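## Task

Every yellow sponge sits above a shelf-edge label with a lot number. Any yellow sponge whose lot number shows up two or more times in the storeroom must end up on the desk, lying wholly on it with nothing overhanging the desk's edge. All other yellow sponges stay on the shelf they started on. The robot must not topple or finish leaning.

## Robot and tools

ROBOT. A TidyBot++: a four-caster mobile base (0.54 m long, 0.50 m wide, 0.38 m tall) carrying one seven-joint arm with a two-finger gripper. The shoulder sits 0.12 m ahead of the base centre, 0.68 m up. Segments: upper arm 0.42 m, forearm 0.31 m, hand 0.31 m. Cameras: base_camera (fixed on the base) and wrist_camera (looks along the hand). The arm begins folded, hand pointing down, sticking out up to 0.08 m in front.

FRAMES. Base frame: origin on the floor below the base centre, x forward, y left, z up, metres. Odometry frame: the base frame as it was at the start of the scene; base_odometry reports x, y and heading (rad, left positive, -3.142 to 3.142) from wheel counts only, so slip shows as travel and drift of a few cm builds up. hand_pose is the point between the finger pads, in the base frame; its z axis runs out along the fingers, its y axis is the closing direction.

TOOL move. Arguments other than cameras and blocking form one action; it may combine base, joints, target and speeds, all starting together.
- base: object with any of translate_m (forward +), strafe_m (left +), each -2 to 2 m, and rotate_rad (counter-clockwise from above +, -6.3 to 6.3). These are offsets relative to where the base last reported itself, along its axes at the start of the command.
- joints: absolute angles by name: joint_1_rad (any angle; positive is clockwise seen from above, opposite to heading), joint_2_rad -2.249 to 2.249 (0 = upper arm vertical, + leans forward), joint_3_rad (any), joint_4_rad -2.579 to 2.579 (elbow, 0 straight), joint_5_rad (any), joint_6_rad -2.099 to 2.099 (wrist), joint_7_rad (any; hand down, + is counter-clockwise from above, 1.57 opens fingers left/right), gripper_pos 0 (open, ~85 mm gap) to 1 (closed); gap is roughly 85 x (1 - gripper_pos) mm. Unbounded joints go the short way, so send under half a turn at a time.
- target: one list of seven numbers [x, y, z, qw, qx, qy, qz], an absolute hand pose in the base frame (metres, unit quaternion). With target, joints may only carry gripper_pos.
- speeds: top-speed caps for this action: translate_m and strafe_m 0.05 to 0.5 m/s, rotate_rad 0.1 to 1.57 rad/s. For a combined translate plus strafe, give the cap under just one key.
- cameras: list of base_camera, wrist_camera or all; [] returns none. blocking: true (default) waits until everything rests; false returns in about 0.5 s while motion continues.
A move with no action just reports state and images. Unknown keys make the call invalid; out-of-range values get it refused, which cancels the later move, wait and finished_scene calls of that reply.

OTHER TOOLS. wait(seconds 0 to 10, cameras) lets time pass and reports. stop(cameras) brakes all running motion. zoom_image(camera, region [x0, y0, x1, y1] in pixels, at most 504 x 504) enlarges part of the latest image, useful for reading lot labels. read_manual gives licence texts only. finished_scene(scene) ends the current scene for good; its result tells the next task.

RESULTS. The move line reads done or the worst status. base_status, joint_status, hand_status: done, moving, off_target (rested away from goal, may still push), contact_stop or time_out (an unasked stop; holds there and blocks the reply's later calls), not_followed (a check withheld arm targets; see joint command not followed, pose unreachable, cause:), torque_fault, limit_stop_at_motor_heat. hand_status done means within 10 mm and 2 degrees. hand_target is where the arm's commanded joints would put the hand. motor_effort gives percent of maximum per motor, with the peak of the last action in brackets. base_tilt gives forward/right lean in degrees. on_its_own lists unrequested robot actions. Motor temperatures lists one value per arm joint; MOTOR HOT appears from 60 °C, and at 75 °C an over-temperature stop lets the arm sink for 30 to 60 s. ARM HIT flags the arm striking itself or the base.

PRACTICE. Most target moves end off_target within about 3 cm; fix by adding (wanted - read hand_pose) to the last target's x, y, z. To keep a loaded hand still, resend hand_target, not hand_pose. A held object makes the arm sag; correct the same way and never command a joint to its current reading while loaded. A hand pointing down reaches at most about 0.94 m high, only near the base. Avoid targets low and close in front pointing forward; the arm can hit the base, and nothing stops that. The arm ignores obstacles and keeps pushing into furniture. When an object lands on a surface, hand_pose stops falling though commands go lower; watch effort. Closed fingertips reach about 20 mm beyond the hand point. gripper_pos 1 ending done means the grasp missed; off_target means something is held.

AVOID. Driving or turning while the arm is caught above about 0.6 m, stretching out far from folded over nearby furniture, or swinging a stretched arm sideways, since the robot can tip; back off or retract to right it. Dropping items, releasing moving items, slams, hard pushes, squeezing an item still resting on something, and fast swings of a load. Torque limits are 104.5 N m for joints 1 to 4 and 51.3 N m for 5 to 7. Brief external tugs on held items or loose objects can occur. Place each item fully on the desk with no overhang, and leave non-duplicate items untouched.

Each tool is called after "Request:" by a JSON object that holds its "api" and its "payload", one argument or row to a line.

## Session

I'll start by reading the robot's state and both camera views.

Request:
{"api": "move", "payload": {

}}

Scene clock: 0.00 s.
Motor temperatures (°C): [39 35 32 38 40 38 43]
base_odometry: x=+0.000 y=+0.000 heading=+0.000
base_tilt: forward=-0.3 right=+0.6
base_status: not commanded
joint_positions: joint_1_rad=+0.012 joint_2_rad=-0.306 joint_3_rad=+3.096 joint_4_rad=-2.512 joint_5_rad=+0.033 joint_6_rad=-0.826 joint_7_rad=+1.612 gripper_pos=+0.000
joint_status: not commanded
motor_effort: joint_1_rad=+0 joint_2_rad=-3 joint_3_rad=+1 joint_4_rad=+16 joint_5_rad=+1 joint_6_rad=+2 joint_7_rad=+0
hand_pose: x=+0.2791 y=-0.0027 z=+0.5871 quat_wxyz=(+0.020, +0.997, +0.047, +0.055) (m; base frame)
hand_target: x=+0.2786 y=-0.0027 z=+0.5868 quat_wxyz=(+0.020, +0.997, +0.047, +0.054) (m; base frame)
hand_status: not commanded
pictures: base_camera, wrist_camera
Images, in order (width x height): base_camera 644x364, wrist_camera 644x476.

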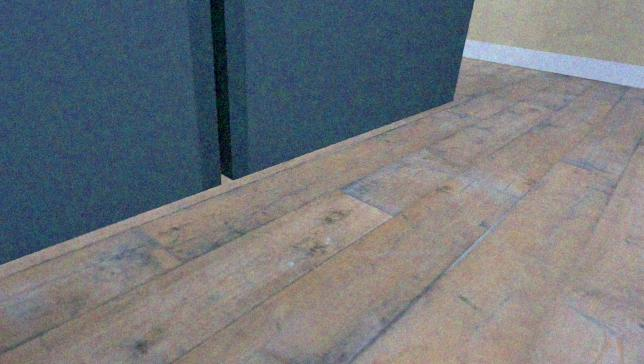

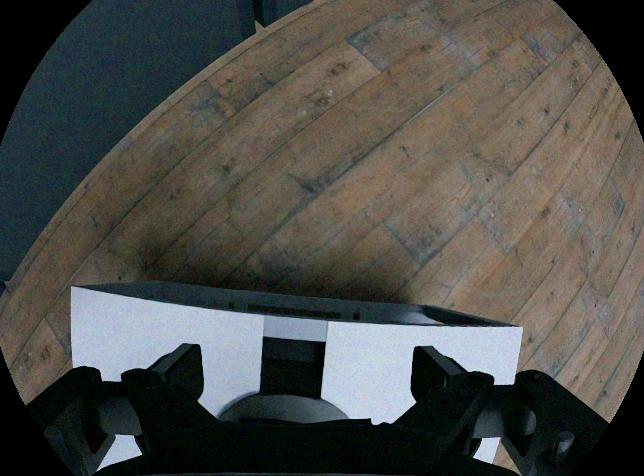

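Request:
{"api": "move", "payload": {
  "joints": {"joint_6_rad": 0.6}
}}

Scene clock: 2.87 s.
Motor temperatures (°C): [39 35 32 38 40 38 43]
move: done
base_odometry: x=+0.000 y=+0.000 heading=+0.000
base_tilt: forward=-0.3 right=+0.6
base_status: not commanded
joint_positions: joint_1_rad=+0.012 joint_2_rad=-0.306 joint_3_rad=+3.096 joint_4_rad=-2.512 joint_5_rad=+0.033 joint_6_rad=+0.540 joint_7_rad=+1.612 gripper_pos=+0.000
joint_status: all done
motor_effort: joint_1_rad=-1(1) joint_2_rad=-8(8) joint_3_rad=+1(1) joint_4_rad=+20(20) joint_5_rad=+0(1) joint_6_rad=+9(10) joint_7_rad=+0(1)
hand_pose: x=+0.5542 y=+0.0226 z=+0.8668 quat_wxyz=(+0.012, +0.738, +0.048, +0.673) (m; base frame)
hand_target: x=+0.5552 y=+0.0234 z=+0.8845 quat_wxyz=(+0.011, +0.719, +0.047, +0.694) (m; base frame)
hand_status: not commanded
pictures: base_camera, wrist_camera
Images, in order (width x height): base_camera 644x364, wrist_camera 644x476.

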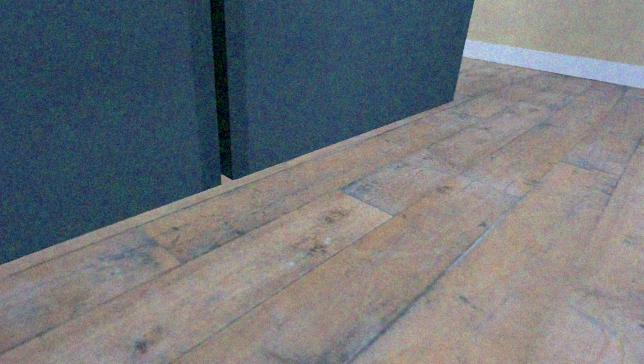

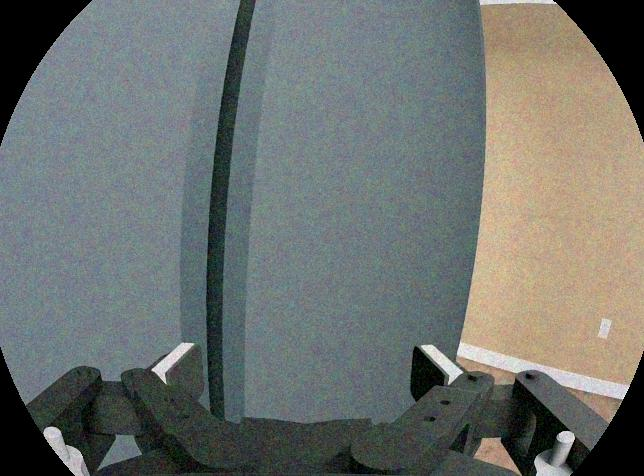

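Request:
{"api": "move", "payload": {
  "joints": {"joint_1_rad": 1.3}
}}

Request:
{"api": "move", "payload": {
  "joints": {"joint_1_rad": 2.9}
}}

Scene clock: 5.63 s.
Motor temperatures (°C): [39 35 32 38 40 38 43]
move: done
base_odometry: x=+0.000 y=+0.000 heading=+0.000
base_tilt: forward=-0.3 right=+0.6
base_status: not commanded
joint_positions: joint_1_rad=+1.281 joint_2_rad=-0.306 joint_3_rad=+3.096 joint_4_rad=-2.512 joint_5_rad=+0.033 joint_6_rad=+0.541 joint_7_rad=+1.612 gripper_pos=+0.000
joint_status: all done
motor_effort: joint_1_rad=+0(2) joint_2_rad=-8(8) joint_3_rad=+1(1) joint_4_rad=+19(20) joint_5_rad=+0(1) joint_6_rad=+9(9) joint_7_rad=+0(1)
hand_pose: x=+0.2699 y=-0.4089 z=+0.8668 quat_wxyz=(+0.408, +0.623, -0.399, +0.535) (m; base frame)
hand_target: x=+0.2633 y=-0.4123 z=+0.8845 quat_wxyz=(+0.426, +0.603, -0.394, +0.548) (m; base frame)
hand_status: not commanded
pictures: base_camera, wrist_camera
Images, in order (width x height): base_camera 644x364, wrist_camera 644x476.

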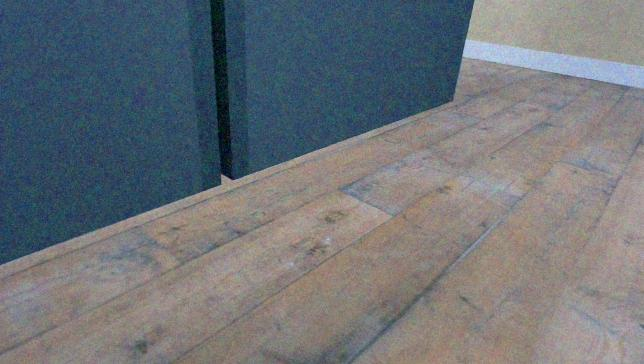

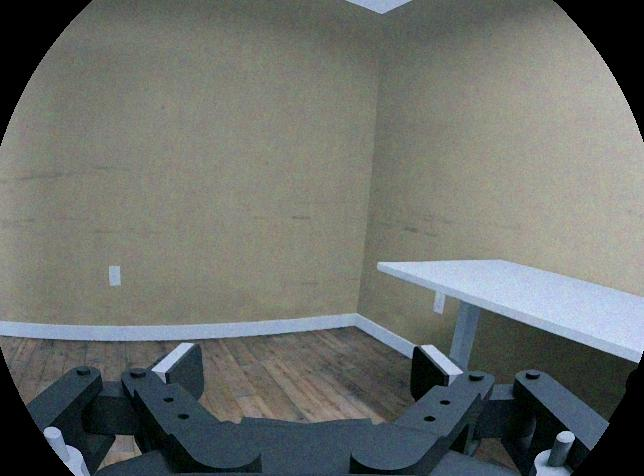

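Scene clock: 8.43 s.
Motor temperatures (°C): [39 35 32 38 40 38 43]
move: done
base_odometry: x=+0.000 y=+0.000 heading=+0.000
base_tilt: forward=-0.4 right=+0.6
base_status: not commanded
joint_positions: joint_1_rad=+2.881 joint_2_rad=-0.306 joint_3_rad=+3.096 joint_4_rad=-2.512 joint_5_rad=+0.033 joint_6_rad=+0.541 joint_7_rad=+1.612 gripper_pos=+0.000
joint_status: all done
motor_effort: joint_1_rad=+0(2) joint_2_rad=-7(8) joint_3_rad=+1(1) joint_4_rad=+19(20) joint_5_rad=+1(1) joint_6_rad=+9(9) joint_7_rad=+0(1)
hand_pose: x=-0.2941 y=-0.1389 z=+0.8669 quat_wxyz=(+0.668, +0.148, -0.725, +0.080) (m; base frame)
hand_target: x=-0.2973 y=-0.1322 z=+0.8845 quat_wxyz=(+0.690, +0.138, -0.707, +0.076) (m; base frame)
hand_status: not commanded
pictures: base_camera, wrist_camera
Images, in order (width x height): base_camera 644x364, wrist_camera 644x476.

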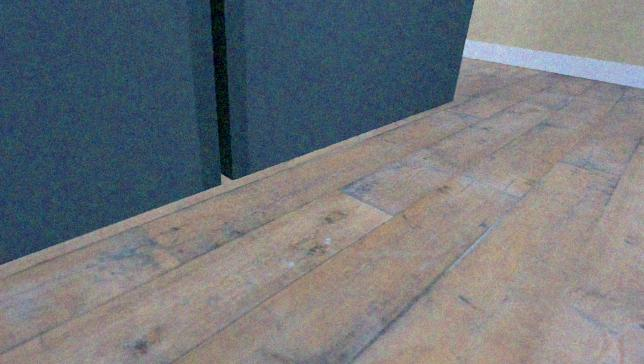

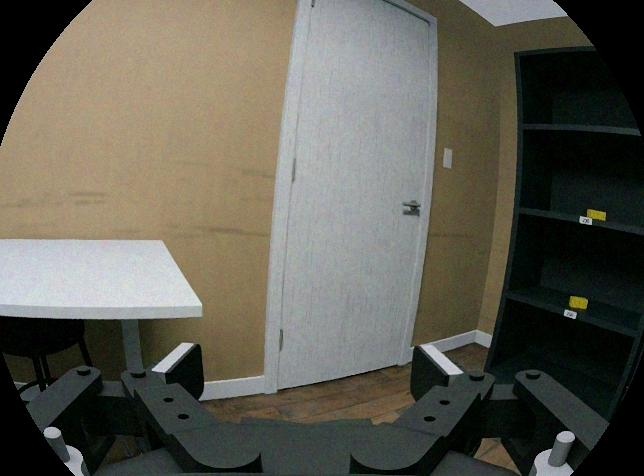

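Request:
{"api": "move", "payload": {
  "joints": {"joint_1_rad": 3.9},
  "cameras": ["wrist_camera"]
}}

Request:
{"api": "move", "payload": {
  "joints": {"joint_1_rad": 4.7},
  "cameras": ["wrist_camera"]
}}

Scene clock: 10.83 s.
Motor temperatures (°C): [39 35 32 38 40 38 43]
move: done
base_odometry: x=+0.000 y=+0.000 heading=+0.000
base_tilt: forward=-0.4 right=+0.6
base_status: not commanded
joint_positions: joint_1_rad=+3.882 joint_2_rad=-0.306 joint_3_rad=+3.096 joint_4_rad=-2.512 joint_5_rad=+0.033 joint_6_rad=+0.541 joint_7_rad=+1.612 gripper_pos=+0.000
joint_status: all done
motor_effort: joint_1_rad=+0(2) joint_2_rad=-8(8) joint_3_rad=+1(2) joint_4_rad=+19(20) joint_5_rad=+1(1) joint_6_rad=+9(9) joint_7_rad=+0(1)
hand_pose: x=-0.2211 y=+0.2726 z=+0.8669 quat_wxyz=(+0.624, -0.218, -0.707, -0.251) (m; base frame)
hand_target: x=-0.2172 y=+0.2789 z=+0.8845 quat_wxyz=(+0.642, -0.218, -0.686, -0.264) (m; base frame)
hand_status: not commanded
pictures: wrist_camera
Images, in order (width x height): wrist_camera 644x476.

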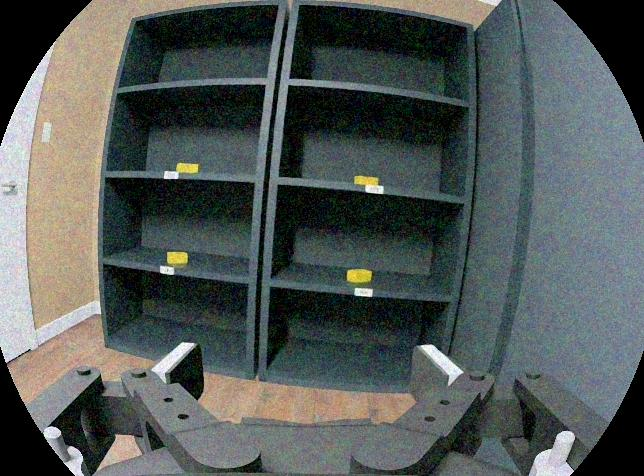

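Scene clock: 12.90 s.
Motor temperatures (°C): [39 35 32 38 40 38 43]
move: done
base_odometry: x=+0.000 y=+0.000 heading=+0.000
base_tilt: forward=-0.4 right=+0.6
base_status: not commanded
joint_positions: joint_1_rad=+4.681 joint_2_rad=-0.306 joint_3_rad=+3.096 joint_4_rad=-2.512 joint_5_rad=+0.033 joint_6_rad=+0.541 joint_7_rad=+1.612 gripper_pos=+0.000
joint_status: all done
motor_effort: joint_1_rad=+0(3) joint_2_rad=-7(8) joint_3_rad=+1(1) joint_4_rad=+19(20) joint_5_rad=+1(1) joint_6_rad=+9(9) joint_7_rad=+0(1)
hand_pose: x=+0.0776 y=+0.4338 z=+0.8669 quat_wxyz=(+0.478, -0.476, -0.566, -0.474) (m; base frame)
hand_target: x=+0.0848 y=+0.4355 z=+0.8845 quat_wxyz=(+0.489, -0.468, -0.547, -0.493) (m; base frame)
hand_status: not commanded
pictures: wrist_camera
Images, in order (width x height): wrist_camera 644x476.

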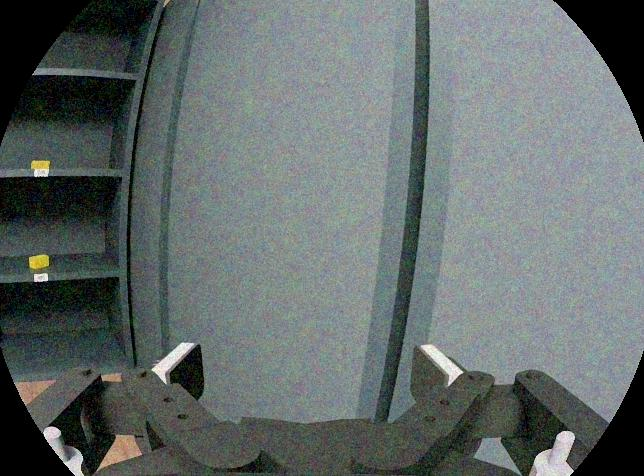

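Request:
{"api": "zoom_image", "payload": {
  "camera": "wrist_camera",
  "region": [0, 140, 160, 300]
}}

Request:
{"api": "move", "payload": {
  "joints": {"joint_1_rad": 3.9},
  "cameras": ["wrist_camera"]
}}

Request:
{"api": "zoom_image", "payload": {
  "camera": "wrist_camera",
  "region": [140, 150, 260, 290]
}}

Request:
{"api": "zoom_image", "payload": {
  "camera": "wrist_camera",
  "region": [320, 160, 440, 310]
}}

Scaled by 3.150.

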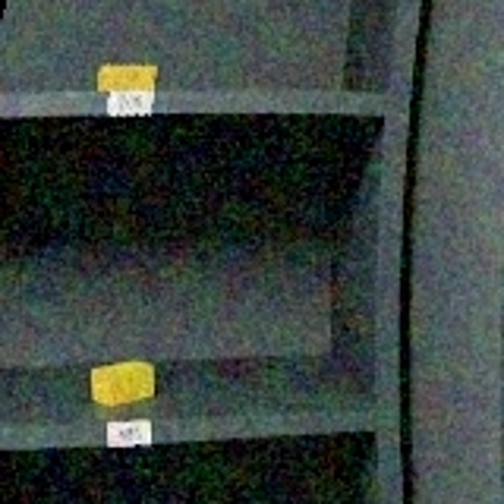

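Scene clock: 15.33 s.
Motor temperatures (°C): [39 35 32 38 40 38 43]
move: done
base_odometry: x=+0.000 y=+0.000 heading=+0.000
base_tilt: forward=-0.4 right=+0.6
base_status: not commanded
joint_positions: joint_1_rad=+3.919 joint_2_rad=-0.306 joint_3_rad=+3.096 joint_4_rad=-2.512 joint_5_rad=+0.033 joint_6_rad=+0.541 joint_7_rad=+1.612 gripper_pos=+0.000
joint_status: all done
motor_effort: joint_1_rad=+0(2) joint_2_rad=-8(8) joint_3_rad=+1(1) joint_4_rad=+19(20) joint_5_rad=+0(1) joint_6_rad=+9(9) joint_7_rad=+0(1)
hand_pose: x=-0.2107 y=+0.2850 z=+0.8669 quat_wxyz=(+0.620, -0.231, -0.703, -0.262) (m; base frame)
hand_target: x=-0.2172 y=+0.2789 z=+0.8845 quat_wxyz=(+0.642, -0.218, -0.686, -0.263) (m; base frame)
hand_status: not commanded
pictures: wrist_camera
Images, in order (width x height): wrist_camera 644x476.

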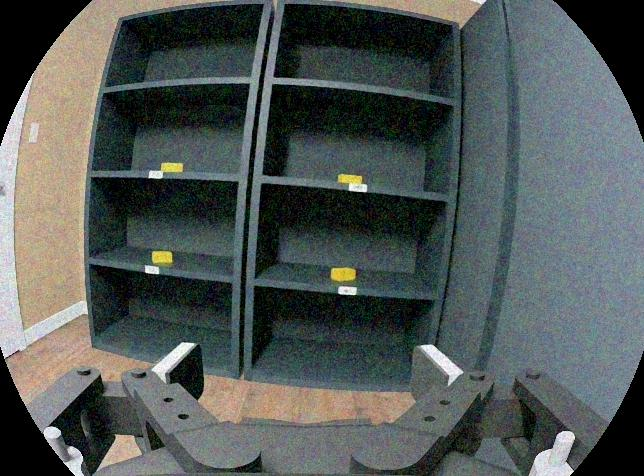

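Scaled by 3.600.

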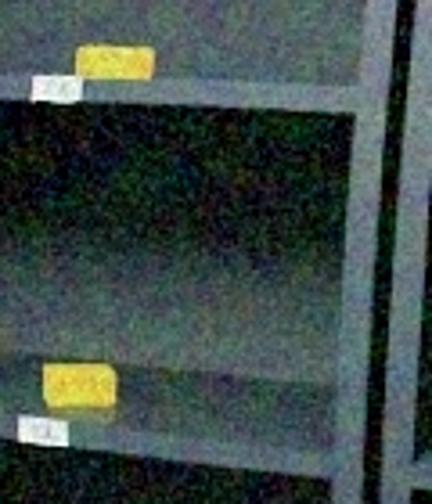

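Scaled by 3.360.

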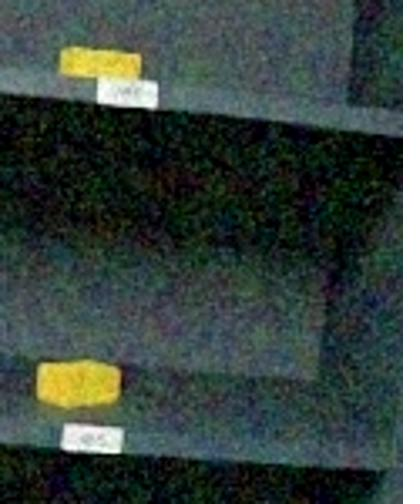

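Request:
{"api": "move", "payload": {
  "base": {"translate_m": -0.5, "strafe_m": 0.49, "rotate_rad": 2.3},
  "joints": {"joint_1_rad": 6.28}
}}

Scene clock: 21.93 s.
Motor temperatures (°C): [39 35 32 38 40 38 42]
move: done
base_odometry: x=-0.500 y=+0.490 heading=+2.299
base_tilt: forward=-0.3 right=+0.6
base_status: done
joint_positions: joint_1_rad=+6.260 joint_2_rad=-0.308 joint_3_rad=+3.096 joint_4_rad=-2.512 joint_5_rad=+0.033 joint_6_rad=+0.544 joint_7_rad=+1.612 gripper_pos=+0.000
joint_status: all done
motor_effort: joint_1_rad=-1(2) joint_2_rad=-7(11) joint_3_rad=+1(2) joint_4_rad=+20(21) joint_5_rad=+0(1) joint_6_rad=+8(10) joint_7_rad=+0(1)
hand_pose: x=+0.5530 y=+0.0383 z=+0.8684 quat_wxyz=(+0.000, -0.736, -0.061, -0.674) (m; base frame)
hand_target: x=+0.5548 y=+0.0302 z=+0.8845 quat_wxyz=(-0.006, -0.718, -0.053, -0.694) (m; base frame)
hand_status: not commanded
pictures: base_camera, wrist_camera
Images, in order (width x height): base_camera 644x364, wrist_camera 644x476.

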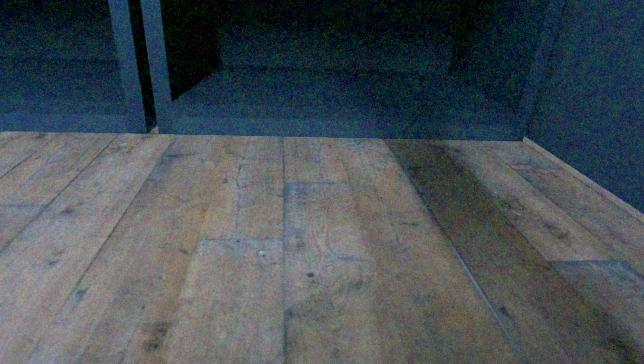

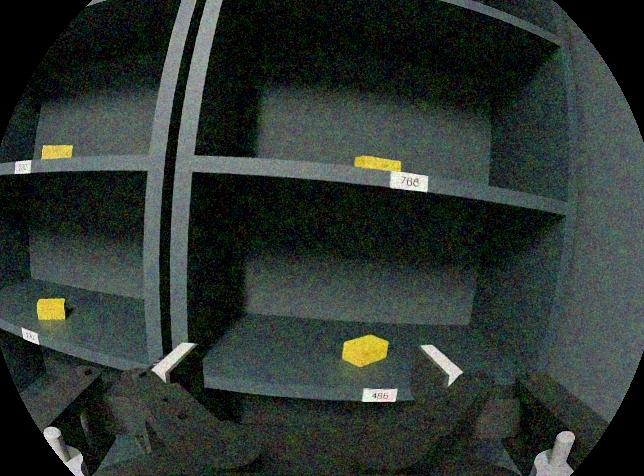

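Request:
{"api": "zoom_image", "payload": {
  "camera": "wrist_camera",
  "region": [330, 140, 450, 200]
}}

Request:
{"api": "zoom_image", "payload": {
  "camera": "wrist_camera",
  "region": [320, 320, 440, 420]
}}

Request:
{"api": "zoom_image", "payload": {
  "camera": "wrist_camera",
  "region": [0, 130, 100, 190]
}}

Request:
{"api": "zoom_image", "payload": {
  "camera": "wrist_camera",
  "region": [0, 280, 100, 350]
}}

Scaled by 4.200.

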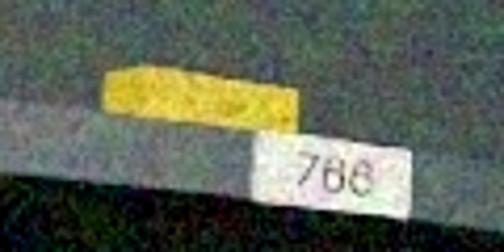

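Scaled by 4.200.

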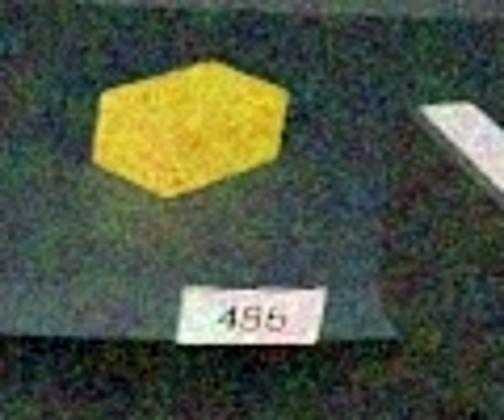

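Scaled by 5.040.

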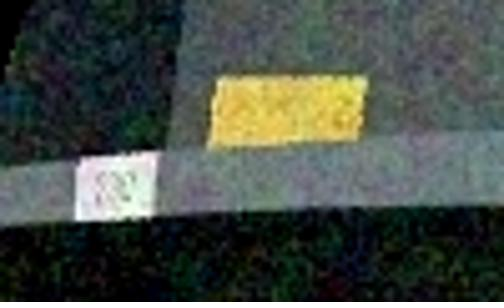

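Scaled by 5.040.

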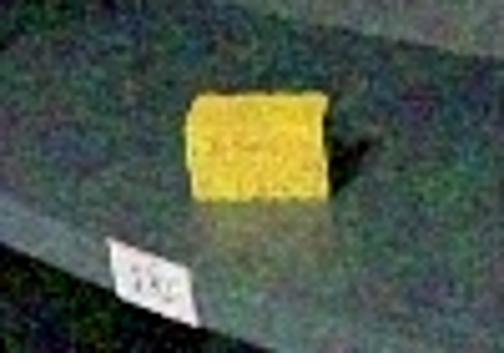

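Request:
{"api": "move", "payload": {
  "base": {"strafe_m": 0.72, "translate_m": 0.12}
}}

Request:
{"api": "zoom_image", "payload": {
  "camera": "wrist_camera",
  "region": [300, 100, 480, 420]
}}

Scene clock: 25.13 s.
Motor temperatures (°C): [39 35 32 38 40 38 42]
move: done
base_odometry: x=-1.117 y=+0.100 heading=+2.300
base_tilt: forward=-0.3 right=+0.6
base_status: done
joint_positions: joint_1_rad=+6.264 joint_2_rad=-0.308 joint_3_rad=+3.096 joint_4_rad=-2.512 joint_5_rad=+0.033 joint_6_rad=+0.544 joint_7_rad=+1.612 gripper_pos=+0.000
joint_status: not commanded
motor_effort: joint_1_rad=+0(2) joint_2_rad=-8(9) joint_3_rad=+1(2) joint_4_rad=+19(20) joint_5_rad=+0(1) joint_6_rad=+9(9) joint_7_rad=+0(1)
hand_pose: x=+0.5531 y=+0.0365 z=+0.8684 quat_wxyz=(-0.001, -0.736, -0.059, -0.674) (m; base frame)
hand_target: x=+0.5548 y=+0.0302 z=+0.8845 quat_wxyz=(-0.006, -0.718, -0.053, -0.694) (m; base frame)
hand_status: not commanded
pictures: base_camera, wrist_camera
Images, in order (width x height): base_camera 644x364, wrist_camera 644x476.

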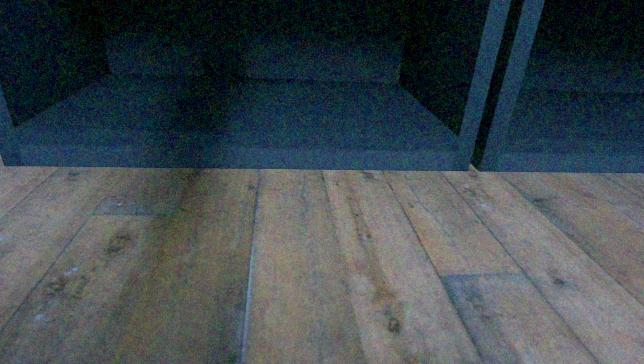

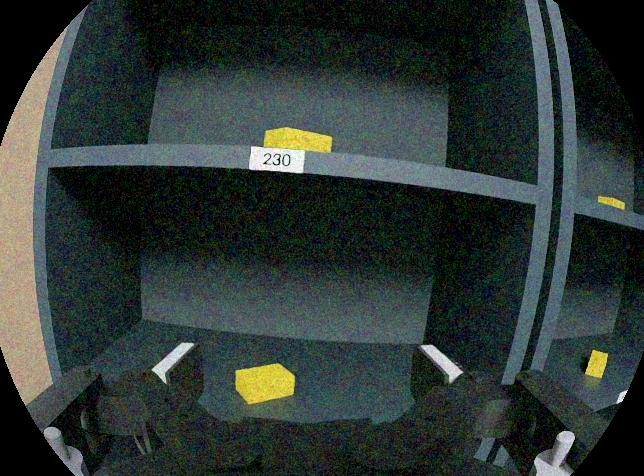

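Scaled by 1.575.

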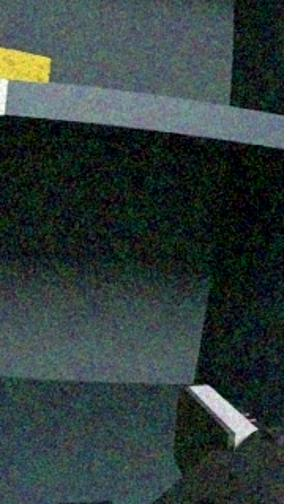

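Request:
{"api": "move", "payload": {
  "joints": {"joint_6_rad": 0.0},
  "cameras": ["wrist_camera"]
}}

Request:
{"api": "zoom_image", "payload": {
  "camera": "wrist_camera",
  "region": [200, 160, 340, 300]
}}

Scene clock: 26.63 s.
Motor temperatures (°C): [39 35 31 38 40 38 42]
move: done
base_odometry: x=-1.117 y=+0.100 heading=+2.300
base_tilt: forward=-0.3 right=+0.6
base_status: not commanded
joint_positions: joint_1_rad=+6.264 joint_2_rad=-0.308 joint_3_rad=+3.096 joint_4_rad=-2.512 joint_5_rad=+0.033 joint_6_rad=+0.044 joint_7_rad=+1.612 gripper_pos=+0.000
joint_status: all done
motor_effort: joint_1_rad=+0(1) joint_2_rad=-7(8) joint_3_rad=+1(1) joint_4_rad=+18(21) joint_5_rad=+1(1) joint_6_rad=+7(9) joint_7_rad=+0(1)
hand_pose: x=+0.5024 y=+0.0264 z=+0.7235 quat_wxyz=(-0.008, -0.880, -0.064, -0.471) (m; base frame)
hand_target: x=+0.4945 y=+0.0191 z=+0.7110 quat_wxyz=(-0.013, -0.891, -0.057, -0.450) (m; base frame)
hand_status: not commanded
pictures: wrist_camera
Images, in order (width x height): wrist_camera 644x476.

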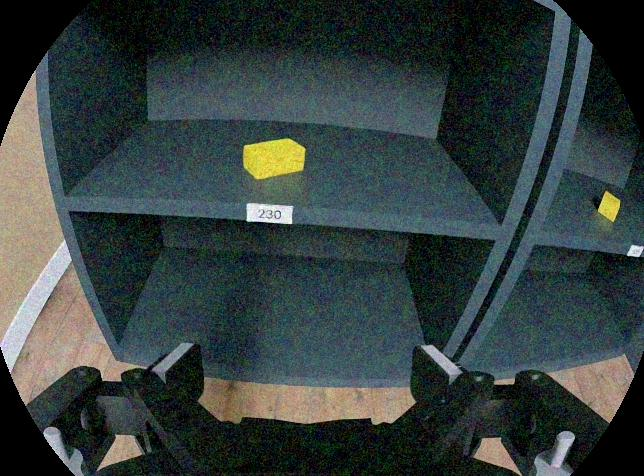

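Scaled by 3.600.

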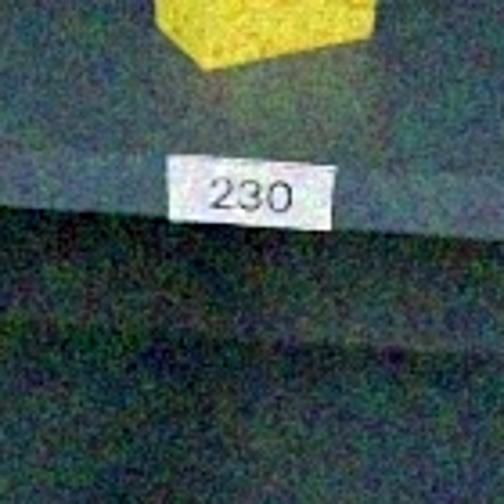

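Request:
{"api": "move", "payload": {
  "base": {"strafe_m": -0.75},
  "joints": {"joint_6_rad": 0.3},
  "cameras": ["wrist_camera"]
}}

Request:
{"api": "zoom_image", "payload": {
  "camera": "wrist_camera",
  "region": [200, 60, 400, 200]
}}

Request:
{"api": "zoom_image", "payload": {
  "camera": "wrist_camera",
  "region": [200, 200, 400, 380]
}}

Scene clock: 29.47 s.
Motor temperatures (°C): [39 35 31 38 40 38 42]
move: done
base_odometry: x=-0.558 y=+0.600 heading=+2.301
base_tilt: forward=-0.4 right=+0.6
base_status: done
joint_positions: joint_1_rad=+6.266 joint_2_rad=-0.309 joint_3_rad=+3.096 joint_4_rad=-2.507 joint_5_rad=+0.033 joint_6_rad=+0.278 joint_7_rad=+1.612 gripper_pos=+0.000
joint_status: all done
motor_effort: joint_1_rad=+0(1) joint_2_rad=-7(8) joint_3_rad=+1(3) joint_4_rad=+19(22) joint_5_rad=+1(1) joint_6_rad=+9(10) joint_7_rad=+0(1)
hand_pose: x=+0.5365 y=+0.0310 z=+0.7914 quat_wxyz=(-0.006, -0.817, -0.061, -0.573) (m; base frame)
hand_target: x=+0.5378 y=+0.0253 z=+0.7931 quat_wxyz=(-0.009, -0.814, -0.056, -0.578) (m; base frame)
hand_status: not commanded
pictures: wrist_camera
Images, in order (width x height): wrist_camera 644x476.

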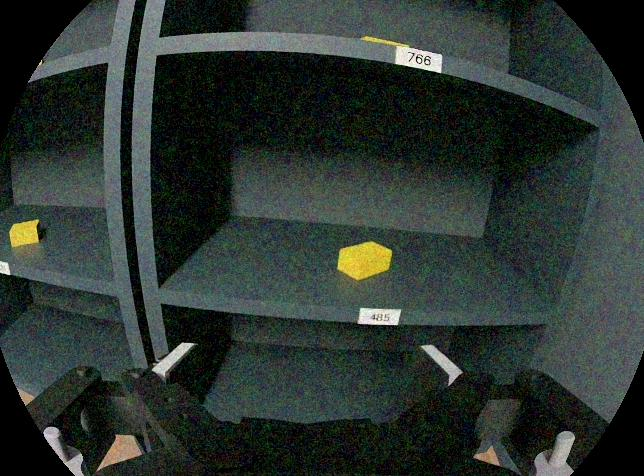

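Scaled by 2.520.

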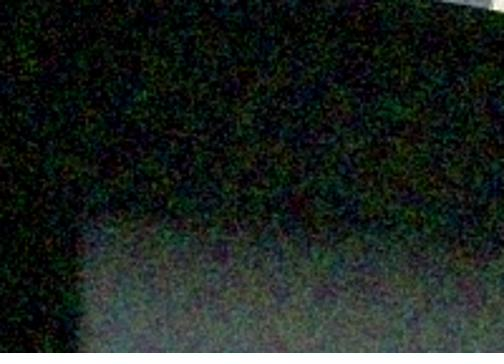

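Scaled by 2.520.

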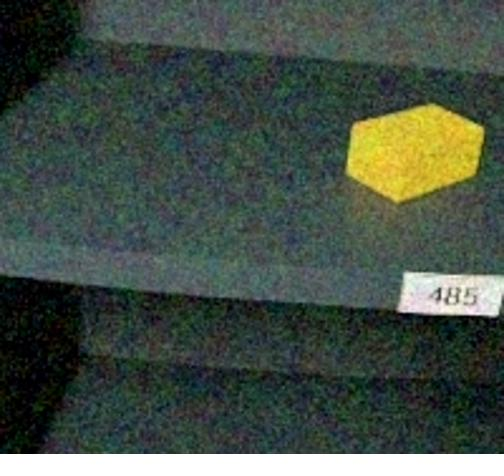

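Request:
{"api": "move", "payload": {
  "base": {"translate_m": -1.388, "strafe_m": 0.02, "rotate_rad": -2.0},
  "joints": {"joint_6_rad": 0.55}
}}

Scene clock: 35.43 s.
Motor temperatures (°C): [38 35 31 38 40 38 42]
move: done
base_odometry: x=+0.353 y=-0.447 heading=+0.300
base_tilt: forward=-0.3 right=+0.6
base_status: done
joint_positions: joint_1_rad=+6.269 joint_2_rad=-0.305 joint_3_rad=+3.097 joint_4_rad=-2.502 joint_5_rad=+0.033 joint_6_rad=+0.517 joint_7_rad=+1.612 gripper_pos=+0.000
joint_status: all done
motor_effort: joint_1_rad=+0(2) joint_2_rad=-8(11) joint_3_rad=+1(3) joint_4_rad=+19(21) joint_5_rad=+0(1) joint_6_rad=+9(10) joint_7_rad=+0(1)
hand_pose: x=+0.5550 y=+0.0339 z=+0.8645 quat_wxyz=(-0.003, -0.743, -0.058, -0.667) (m; base frame)
hand_target: x=+0.5539 y=+0.0295 z=+0.8689 quat_wxyz=(-0.007, -0.735, -0.053, -0.676) (m; base frame)
hand_status: not commanded
pictures: base_camera, wrist_camera
Images, in order (width x height): base_camera 644x364, wrist_camera 644x476.

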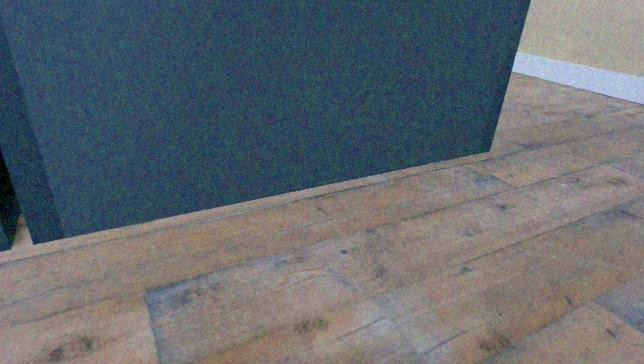

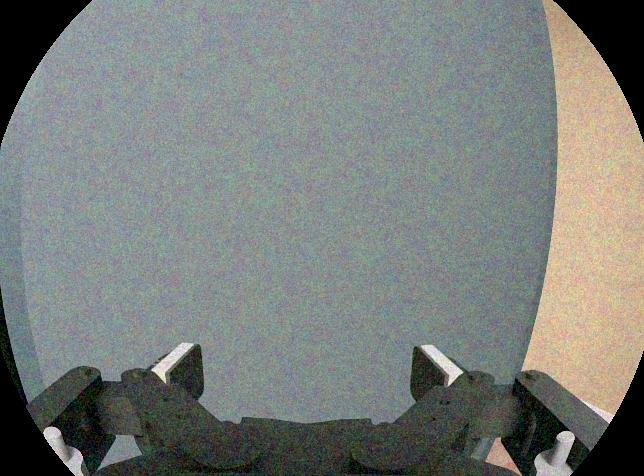

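Request:
{"api": "move", "payload": {
  "base": {"translate_m": 0.1, "strafe_m": -0.3}
}}

Scene clock: 37.63 s.
Motor temperatures (°C): [38 35 31 38 40 38 42]
move: done
base_odometry: x=+0.537 y=-0.704 heading=+0.301
base_tilt: forward=-0.3 right=+0.6
base_status: done
joint_positions: joint_1_rad=+6.269 joint_2_rad=-0.305 joint_3_rad=+3.097 joint_4_rad=-2.502 joint_5_rad=+0.033 joint_6_rad=+0.517 joint_7_rad=+1.612 gripper_pos=+0.000
joint_status: not commanded
motor_effort: joint_1_rad=+0(2) joint_2_rad=-8(9) joint_3_rad=+1(2) joint_4_rad=+19(20) joint_5_rad=+0(1) joint_6_rad=+9(10) joint_7_rad=+0(1)
hand_pose: x=+0.5550 y=+0.0335 z=+0.8645 quat_wxyz=(-0.004, -0.743, -0.057, -0.667) (m; base frame)
hand_target: x=+0.5539 y=+0.0295 z=+0.8689 quat_wxyz=(-0.007, -0.735, -0.053, -0.676) (m; base frame)
hand_status: not commanded
pictures: base_camera, wrist_camera
Images, in order (width x height): base_camera 644x364, wrist_camera 644x476.

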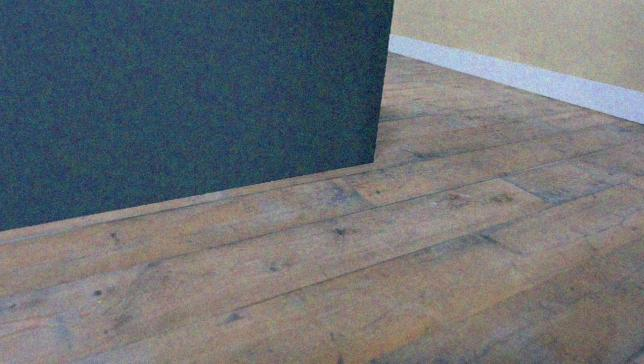

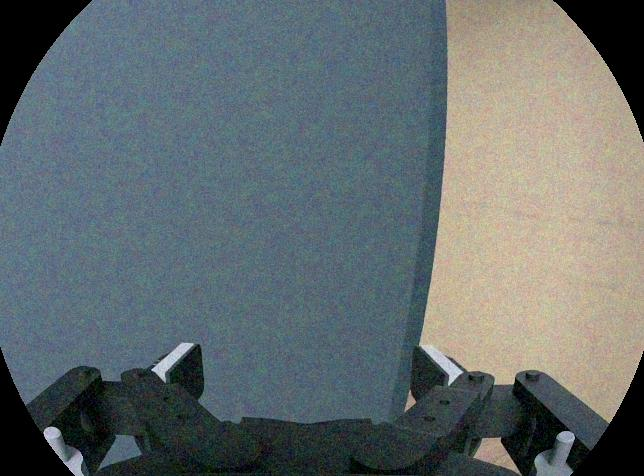

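Request:
{"api": "move", "payload": {
  "base": {"translate_m": 0.15, "strafe_m": -0.4, "rotate_rad": 0.4}
}}

Scene clock: 40.53 s.
Motor temperatures (°C): [38 35 31 38 40 38 42]
move: done
base_odometry: x=+0.799 y=-1.042 heading=+0.703
base_tilt: forward=-0.4 right=+0.6
base_status: done
joint_positions: joint_1_rad=+6.270 joint_2_rad=-0.305 joint_3_rad=+3.097 joint_4_rad=-2.502 joint_5_rad=+0.033 joint_6_rad=+0.517 joint_7_rad=+1.612 gripper_pos=+0.000
joint_status: not commanded
motor_effort: joint_1_rad=-1(2) joint_2_rad=-7(9) joint_3_rad=+1(3) joint_4_rad=+19(20) joint_5_rad=+1(1) joint_6_rad=+9(9) joint_7_rad=+0(1)
hand_pose: x=+0.5550 y=+0.0334 z=+0.8646 quat_wxyz=(-0.004, -0.743, -0.057, -0.667) (m; base frame)
hand_target: x=+0.5539 y=+0.0295 z=+0.8689 quat_wxyz=(-0.007, -0.735, -0.053, -0.676) (m; base frame)
hand_status: not commanded
pictures: base_camera, wrist_camera
Images, in order (width x height): base_camera 644x364, wrist_camera 644x476.

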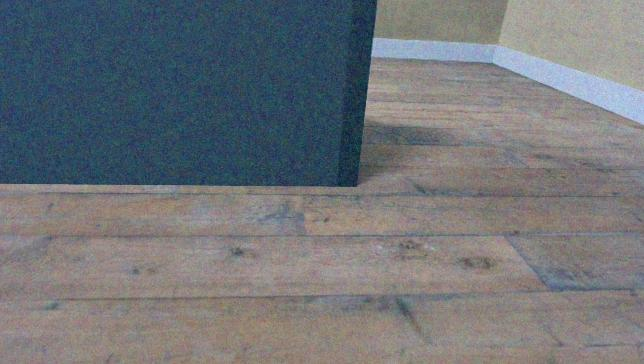

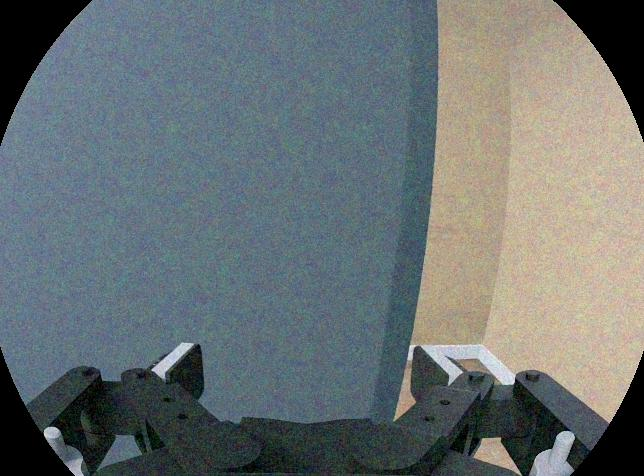

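Request:
{"api": "move", "payload": {
  "base": {"translate_m": 0.15, "strafe_m": -0.3},
  "joints": {"joint_6_rad": 0.0}
}}

Scene clock: 44.50 s.
Motor temperatures (°C): [38 35 31 38 40 38 42]
move: done
base_odometry: x=+1.107 y=-1.174 heading=+0.702
base_tilt: forward=-0.3 right=+0.6
base_status: done
joint_positions: joint_1_rad=+6.270 joint_2_rad=-0.307 joint_3_rad=+3.097 joint_4_rad=-2.502 joint_5_rad=+0.033 joint_6_rad=+0.045 joint_7_rad=+1.612 gripper_pos=+0.000
joint_status: all done
motor_effort: joint_1_rad=+0(1) joint_2_rad=-7(8) joint_3_rad=+1(3) joint_4_rad=+18(21) joint_5_rad=+1(1) joint_6_rad=+7(9) joint_7_rad=+0(1)
hand_pose: x=+0.5061 y=+0.0241 z=+0.7283 quat_wxyz=(-0.010, -0.878, -0.061, -0.475) (m; base frame)
hand_target: x=+0.4945 y=+0.0191 z=+0.7110 quat_wxyz=(-0.013, -0.891, -0.057, -0.450) (m; base frame)
hand_status: not commanded
pictures: base_camera, wrist_camera
Images, in order (width x height): base_camera 644x364, wrist_camera 644x476.

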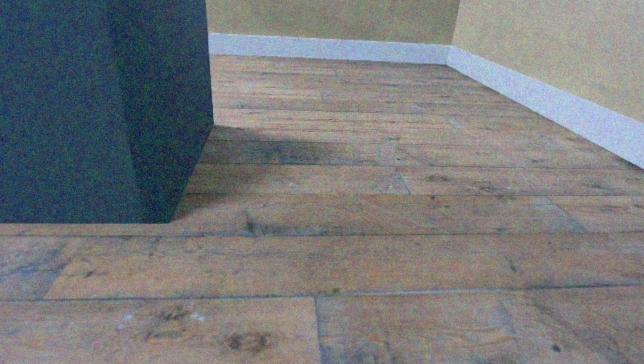

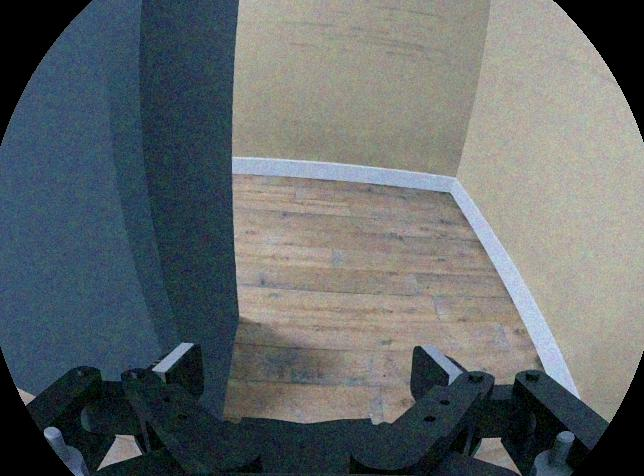

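Request:
{"api": "move", "payload": {
  "base": {"translate_m": 0.95, "strafe_m": -0.2},
  "joints": {"joint_6_rad": 0.45}
}}

Scene clock: 49.63 s.
Motor temperatures (°C): [38 35 31 38 40 38 42]
move: done
base_odometry: x=+1.962 y=-0.713 heading=+0.701
base_tilt: forward=-0.3 right=+0.6
base_status: done
joint_positions: joint_1_rad=+6.270 joint_2_rad=-0.308 joint_3_rad=+3.097 joint_4_rad=-2.505 joint_5_rad=+0.033 joint_6_rad=+0.408 joint_7_rad=+1.612 gripper_pos=+0.000
joint_status: all done
motor_effort: joint_1_rad=-1(1) joint_2_rad=-7(10) joint_3_rad=+1(1) joint_4_rad=+19(22) joint_5_rad=+1(1) joint_6_rad=+9(10) joint_7_rad=+0(1)
hand_pose: x=+0.5484 y=+0.0315 z=+0.8306 quat_wxyz=(-0.005, -0.778, -0.058, -0.626) (m; base frame)
hand_target: x=+0.5497 y=+0.0280 z=+0.8381 quat_wxyz=(-0.008, -0.768, -0.054, -0.638) (m; base frame)
hand_status: not commanded
pictures: base_camera, wrist_camera
Images, in order (width x height): base_camera 644x364, wrist_camera 644x476.

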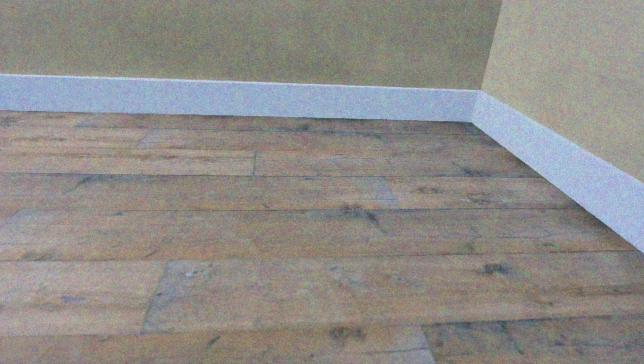

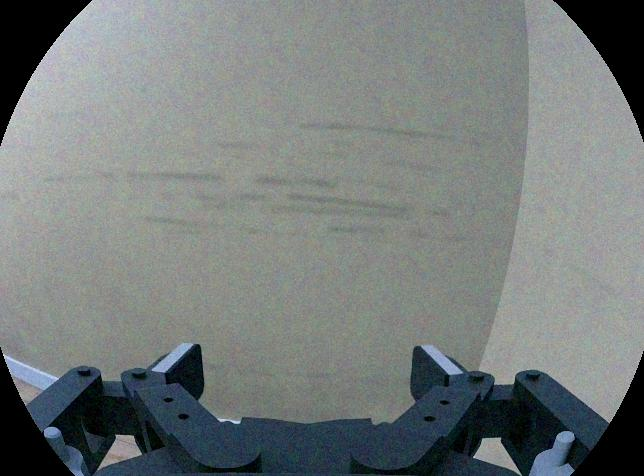

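Request:
{"api": "move", "payload": {
  "base": {"translate_m": 0.4},
  "cameras": []
}}

Request:
{"api": "move", "payload": {
  "joints": {"joint_1_rad": 4.4},
  "cameras": ["wrist_camera"]
}}

Scene clock: 51.97 s.
Motor temperatures (°C): [38 35 31 38 40 38 42]
move: done
base_odometry: x=+2.268 y=-0.455 heading=+0.701
base_tilt: forward=-0.3 right=+0.6
base_status: done
joint_positions: joint_1_rad=+6.270 joint_2_rad=-0.304 joint_3_rad=+3.097 joint_4_rad=-2.505 joint_5_rad=+0.033 joint_6_rad=+0.408 joint_7_rad=+1.612 gripper_pos=+0.000
joint_status: not commanded
motor_effort: joint_1_rad=-1(1) joint_2_rad=-8(11) joint_3_rad=+1(1) joint_4_rad=+19(21) joint_5_rad=+1(1) joint_6_rad=+8(9) joint_7_rad=-1(1)
hand_pose: x=+0.5490 y=+0.0315 z=+0.8289 quat_wxyz=(-0.005, -0.779, -0.058, -0.624) (m; base frame)
hand_target: x=+0.5497 y=+0.0280 z=+0.8381 quat_wxyz=(-0.008, -0.768, -0.054, -0.638) (m; base frame)
hand_status: not commanded
pictures: none
No camera images: "cameras" was empty.

Scene clock: 55.00 s.
Motor temperatures (°C): [38 35 31 38 40 38 42]
move: done
base_odometry: x=+2.268 y=-0.455 heading=+0.701
base_tilt: forward=-0.3 right=+0.6
base_status: not commanded
joint_positions: joint_1_rad=+4.419 joint_2_rad=-0.304 joint_3_rad=+3.097 joint_4_rad=-2.505 joint_5_rad=+0.033 joint_6_rad=+0.408 joint_7_rad=+1.612 gripper_pos=+0.000
joint_status: all done
motor_effort: joint_1_rad=-1(2) joint_2_rad=-8(8) joint_3_rad=+1(1) joint_4_rad=+19(20) joint_5_rad=+0(1) joint_6_rad=+9(10) joint_7_rad=+0(1)
hand_pose: x=-0.0303 y=+0.4045 z=+0.8289 quat_wxyz=(+0.496, -0.422, -0.658, -0.379) (m; base frame)
hand_target: x=-0.0387 y=+0.4018 z=+0.8381 quat_wxyz=(+0.511, -0.409, -0.652, -0.383) (m; base frame)
hand_status: not commanded
pictures: wrist_camera
Images, in order (width x height): wrist_camera 644x476.

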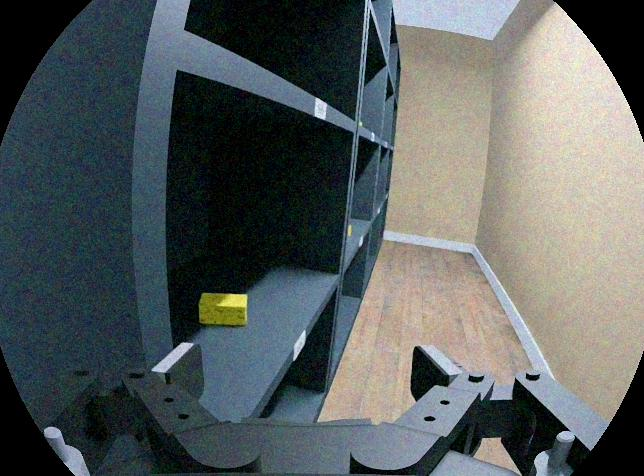

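Request:
{"api": "zoom_image", "payload": {
  "camera": "wrist_camera",
  "region": [180, 270, 340, 390]
}}

Request:
{"api": "zoom_image", "payload": {
  "camera": "wrist_camera",
  "region": [290, 80, 410, 260]
}}

Scaled by 3.150.

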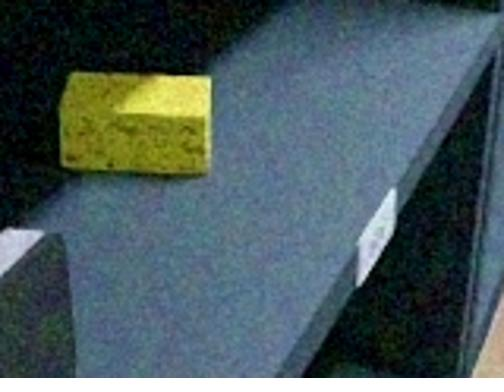

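Scaled by 2.800.

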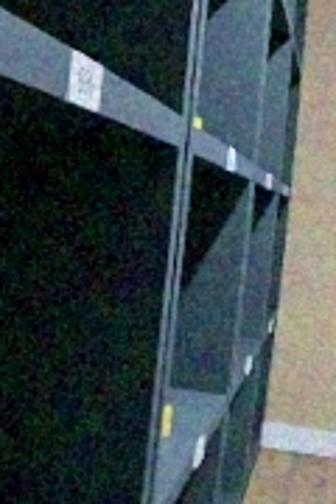

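Request:
{"api": "move", "payload": {
  "base": {"translate_m": 0.42, "rotate_rad": 1.57},
  "joints": {"joint_1_rad": 4.71, "joint_2_rad": -0.9, "joint_4_rad": -2.5, "joint_6_rad": -0.28}
}}

Scene clock: 58.70 s.
Motor temperatures (°C): [38 35 31 38 40 38 42]
move: done
base_odometry: x=+2.589 y=-0.184 heading=+2.270
base_tilt: forward=-0.3 right=+0.6
base_status: done
joint_positions: joint_1_rad=+4.692 joint_2_rad=-0.892 joint_3_rad=+3.097 joint_4_rad=-2.505 joint_5_rad=+0.033 joint_6_rad=-0.224 joint_7_rad=+1.612 gripper_pos=+0.000
joint_status: all done
motor_effort: joint_1_rad=+0(2) joint_2_rad=+6(10) joint_3_rad=+1(2) joint_4_rad=+22(23) joint_5_rad=+1(1) joint_6_rad=+8(10) joint_7_rad=+0(1)
hand_pose: x=+0.1002 y=+0.2862 z=+0.8502 quat_wxyz=(+0.412, -0.520, -0.601, -0.446) (m; base frame)
hand_target: x=+0.1064 y=+0.2807 z=+0.8389 quat_wxyz=(+0.395, -0.535, -0.605, -0.438) (m; base frame)
hand_status: not commanded
pictures: base_camera, wrist_camera
Images, in order (width x height): base_camera 644x364, wrist_camera 644x476.

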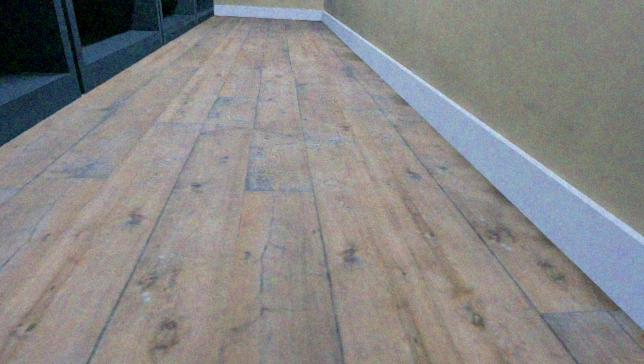

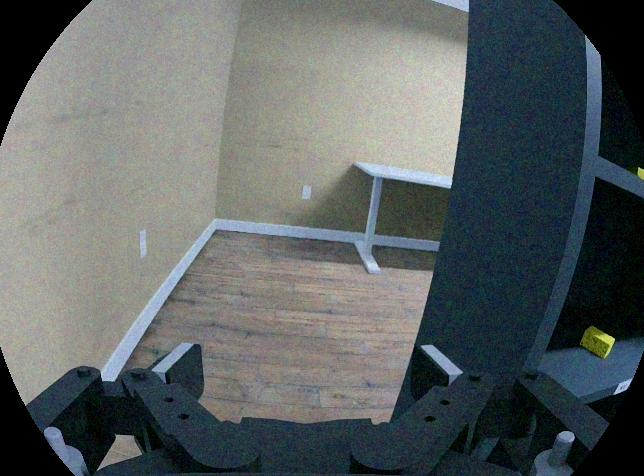

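Request:
{"api": "move", "payload": {
  "base": {"translate_m": 0.71, "strafe_m": 0.09, "rotate_rad": 0.1},
  "cameras": ["base_camera", "wrist_camera"]
}}

Scene clock: 61.80 s.
Motor temperatures (°C): [38 35 31 38 40 38 42]
move: done
base_odometry: x=+2.063 y=+0.301 heading=+2.371
base_tilt: forward=-0.3 right=+0.6
base_status: done
joint_positions: joint_1_rad=+4.699 joint_2_rad=-0.892 joint_3_rad=+3.097 joint_4_rad=-2.505 joint_5_rad=+0.033 joint_6_rad=-0.225 joint_7_rad=+1.612 gripper_pos=+0.000
joint_status: not commanded
motor_effort: joint_1_rad=-1(2) joint_2_rad=+7(8) joint_3_rad=+1(3) joint_4_rad=+22(23) joint_5_rad=+1(1) joint_6_rad=+9(9) joint_7_rad=-1(1)
hand_pose: x=+0.1022 y=+0.2862 z=+0.8498 quat_wxyz=(+0.410, -0.523, -0.599, -0.447) (m; base frame)
hand_target: x=+0.1064 y=+0.2807 z=+0.8389 quat_wxyz=(+0.395, -0.535, -0.605, -0.438) (m; base frame)
hand_status: not commanded
pictures: base_camera, wrist_camera
Images, in order (width x height): base_camera 644x364, wrist_camera 644x476.

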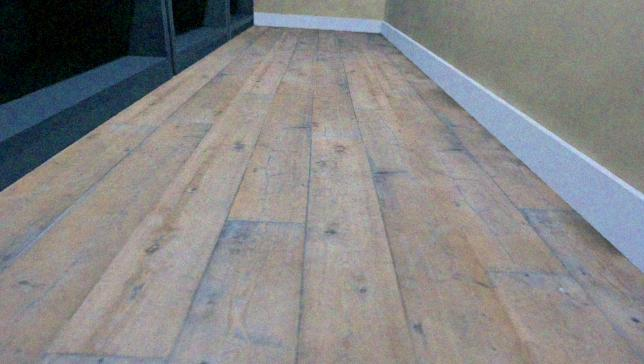

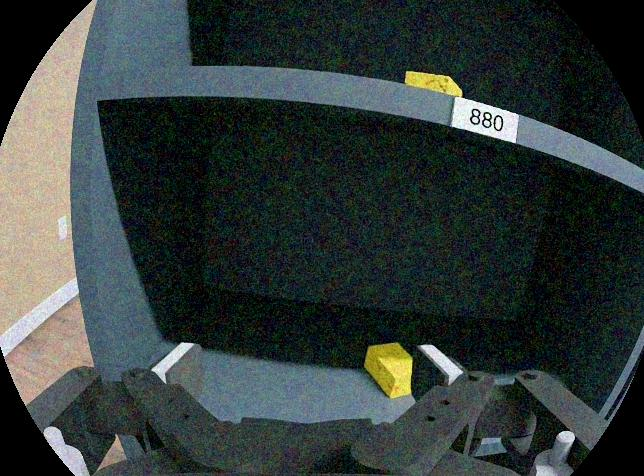

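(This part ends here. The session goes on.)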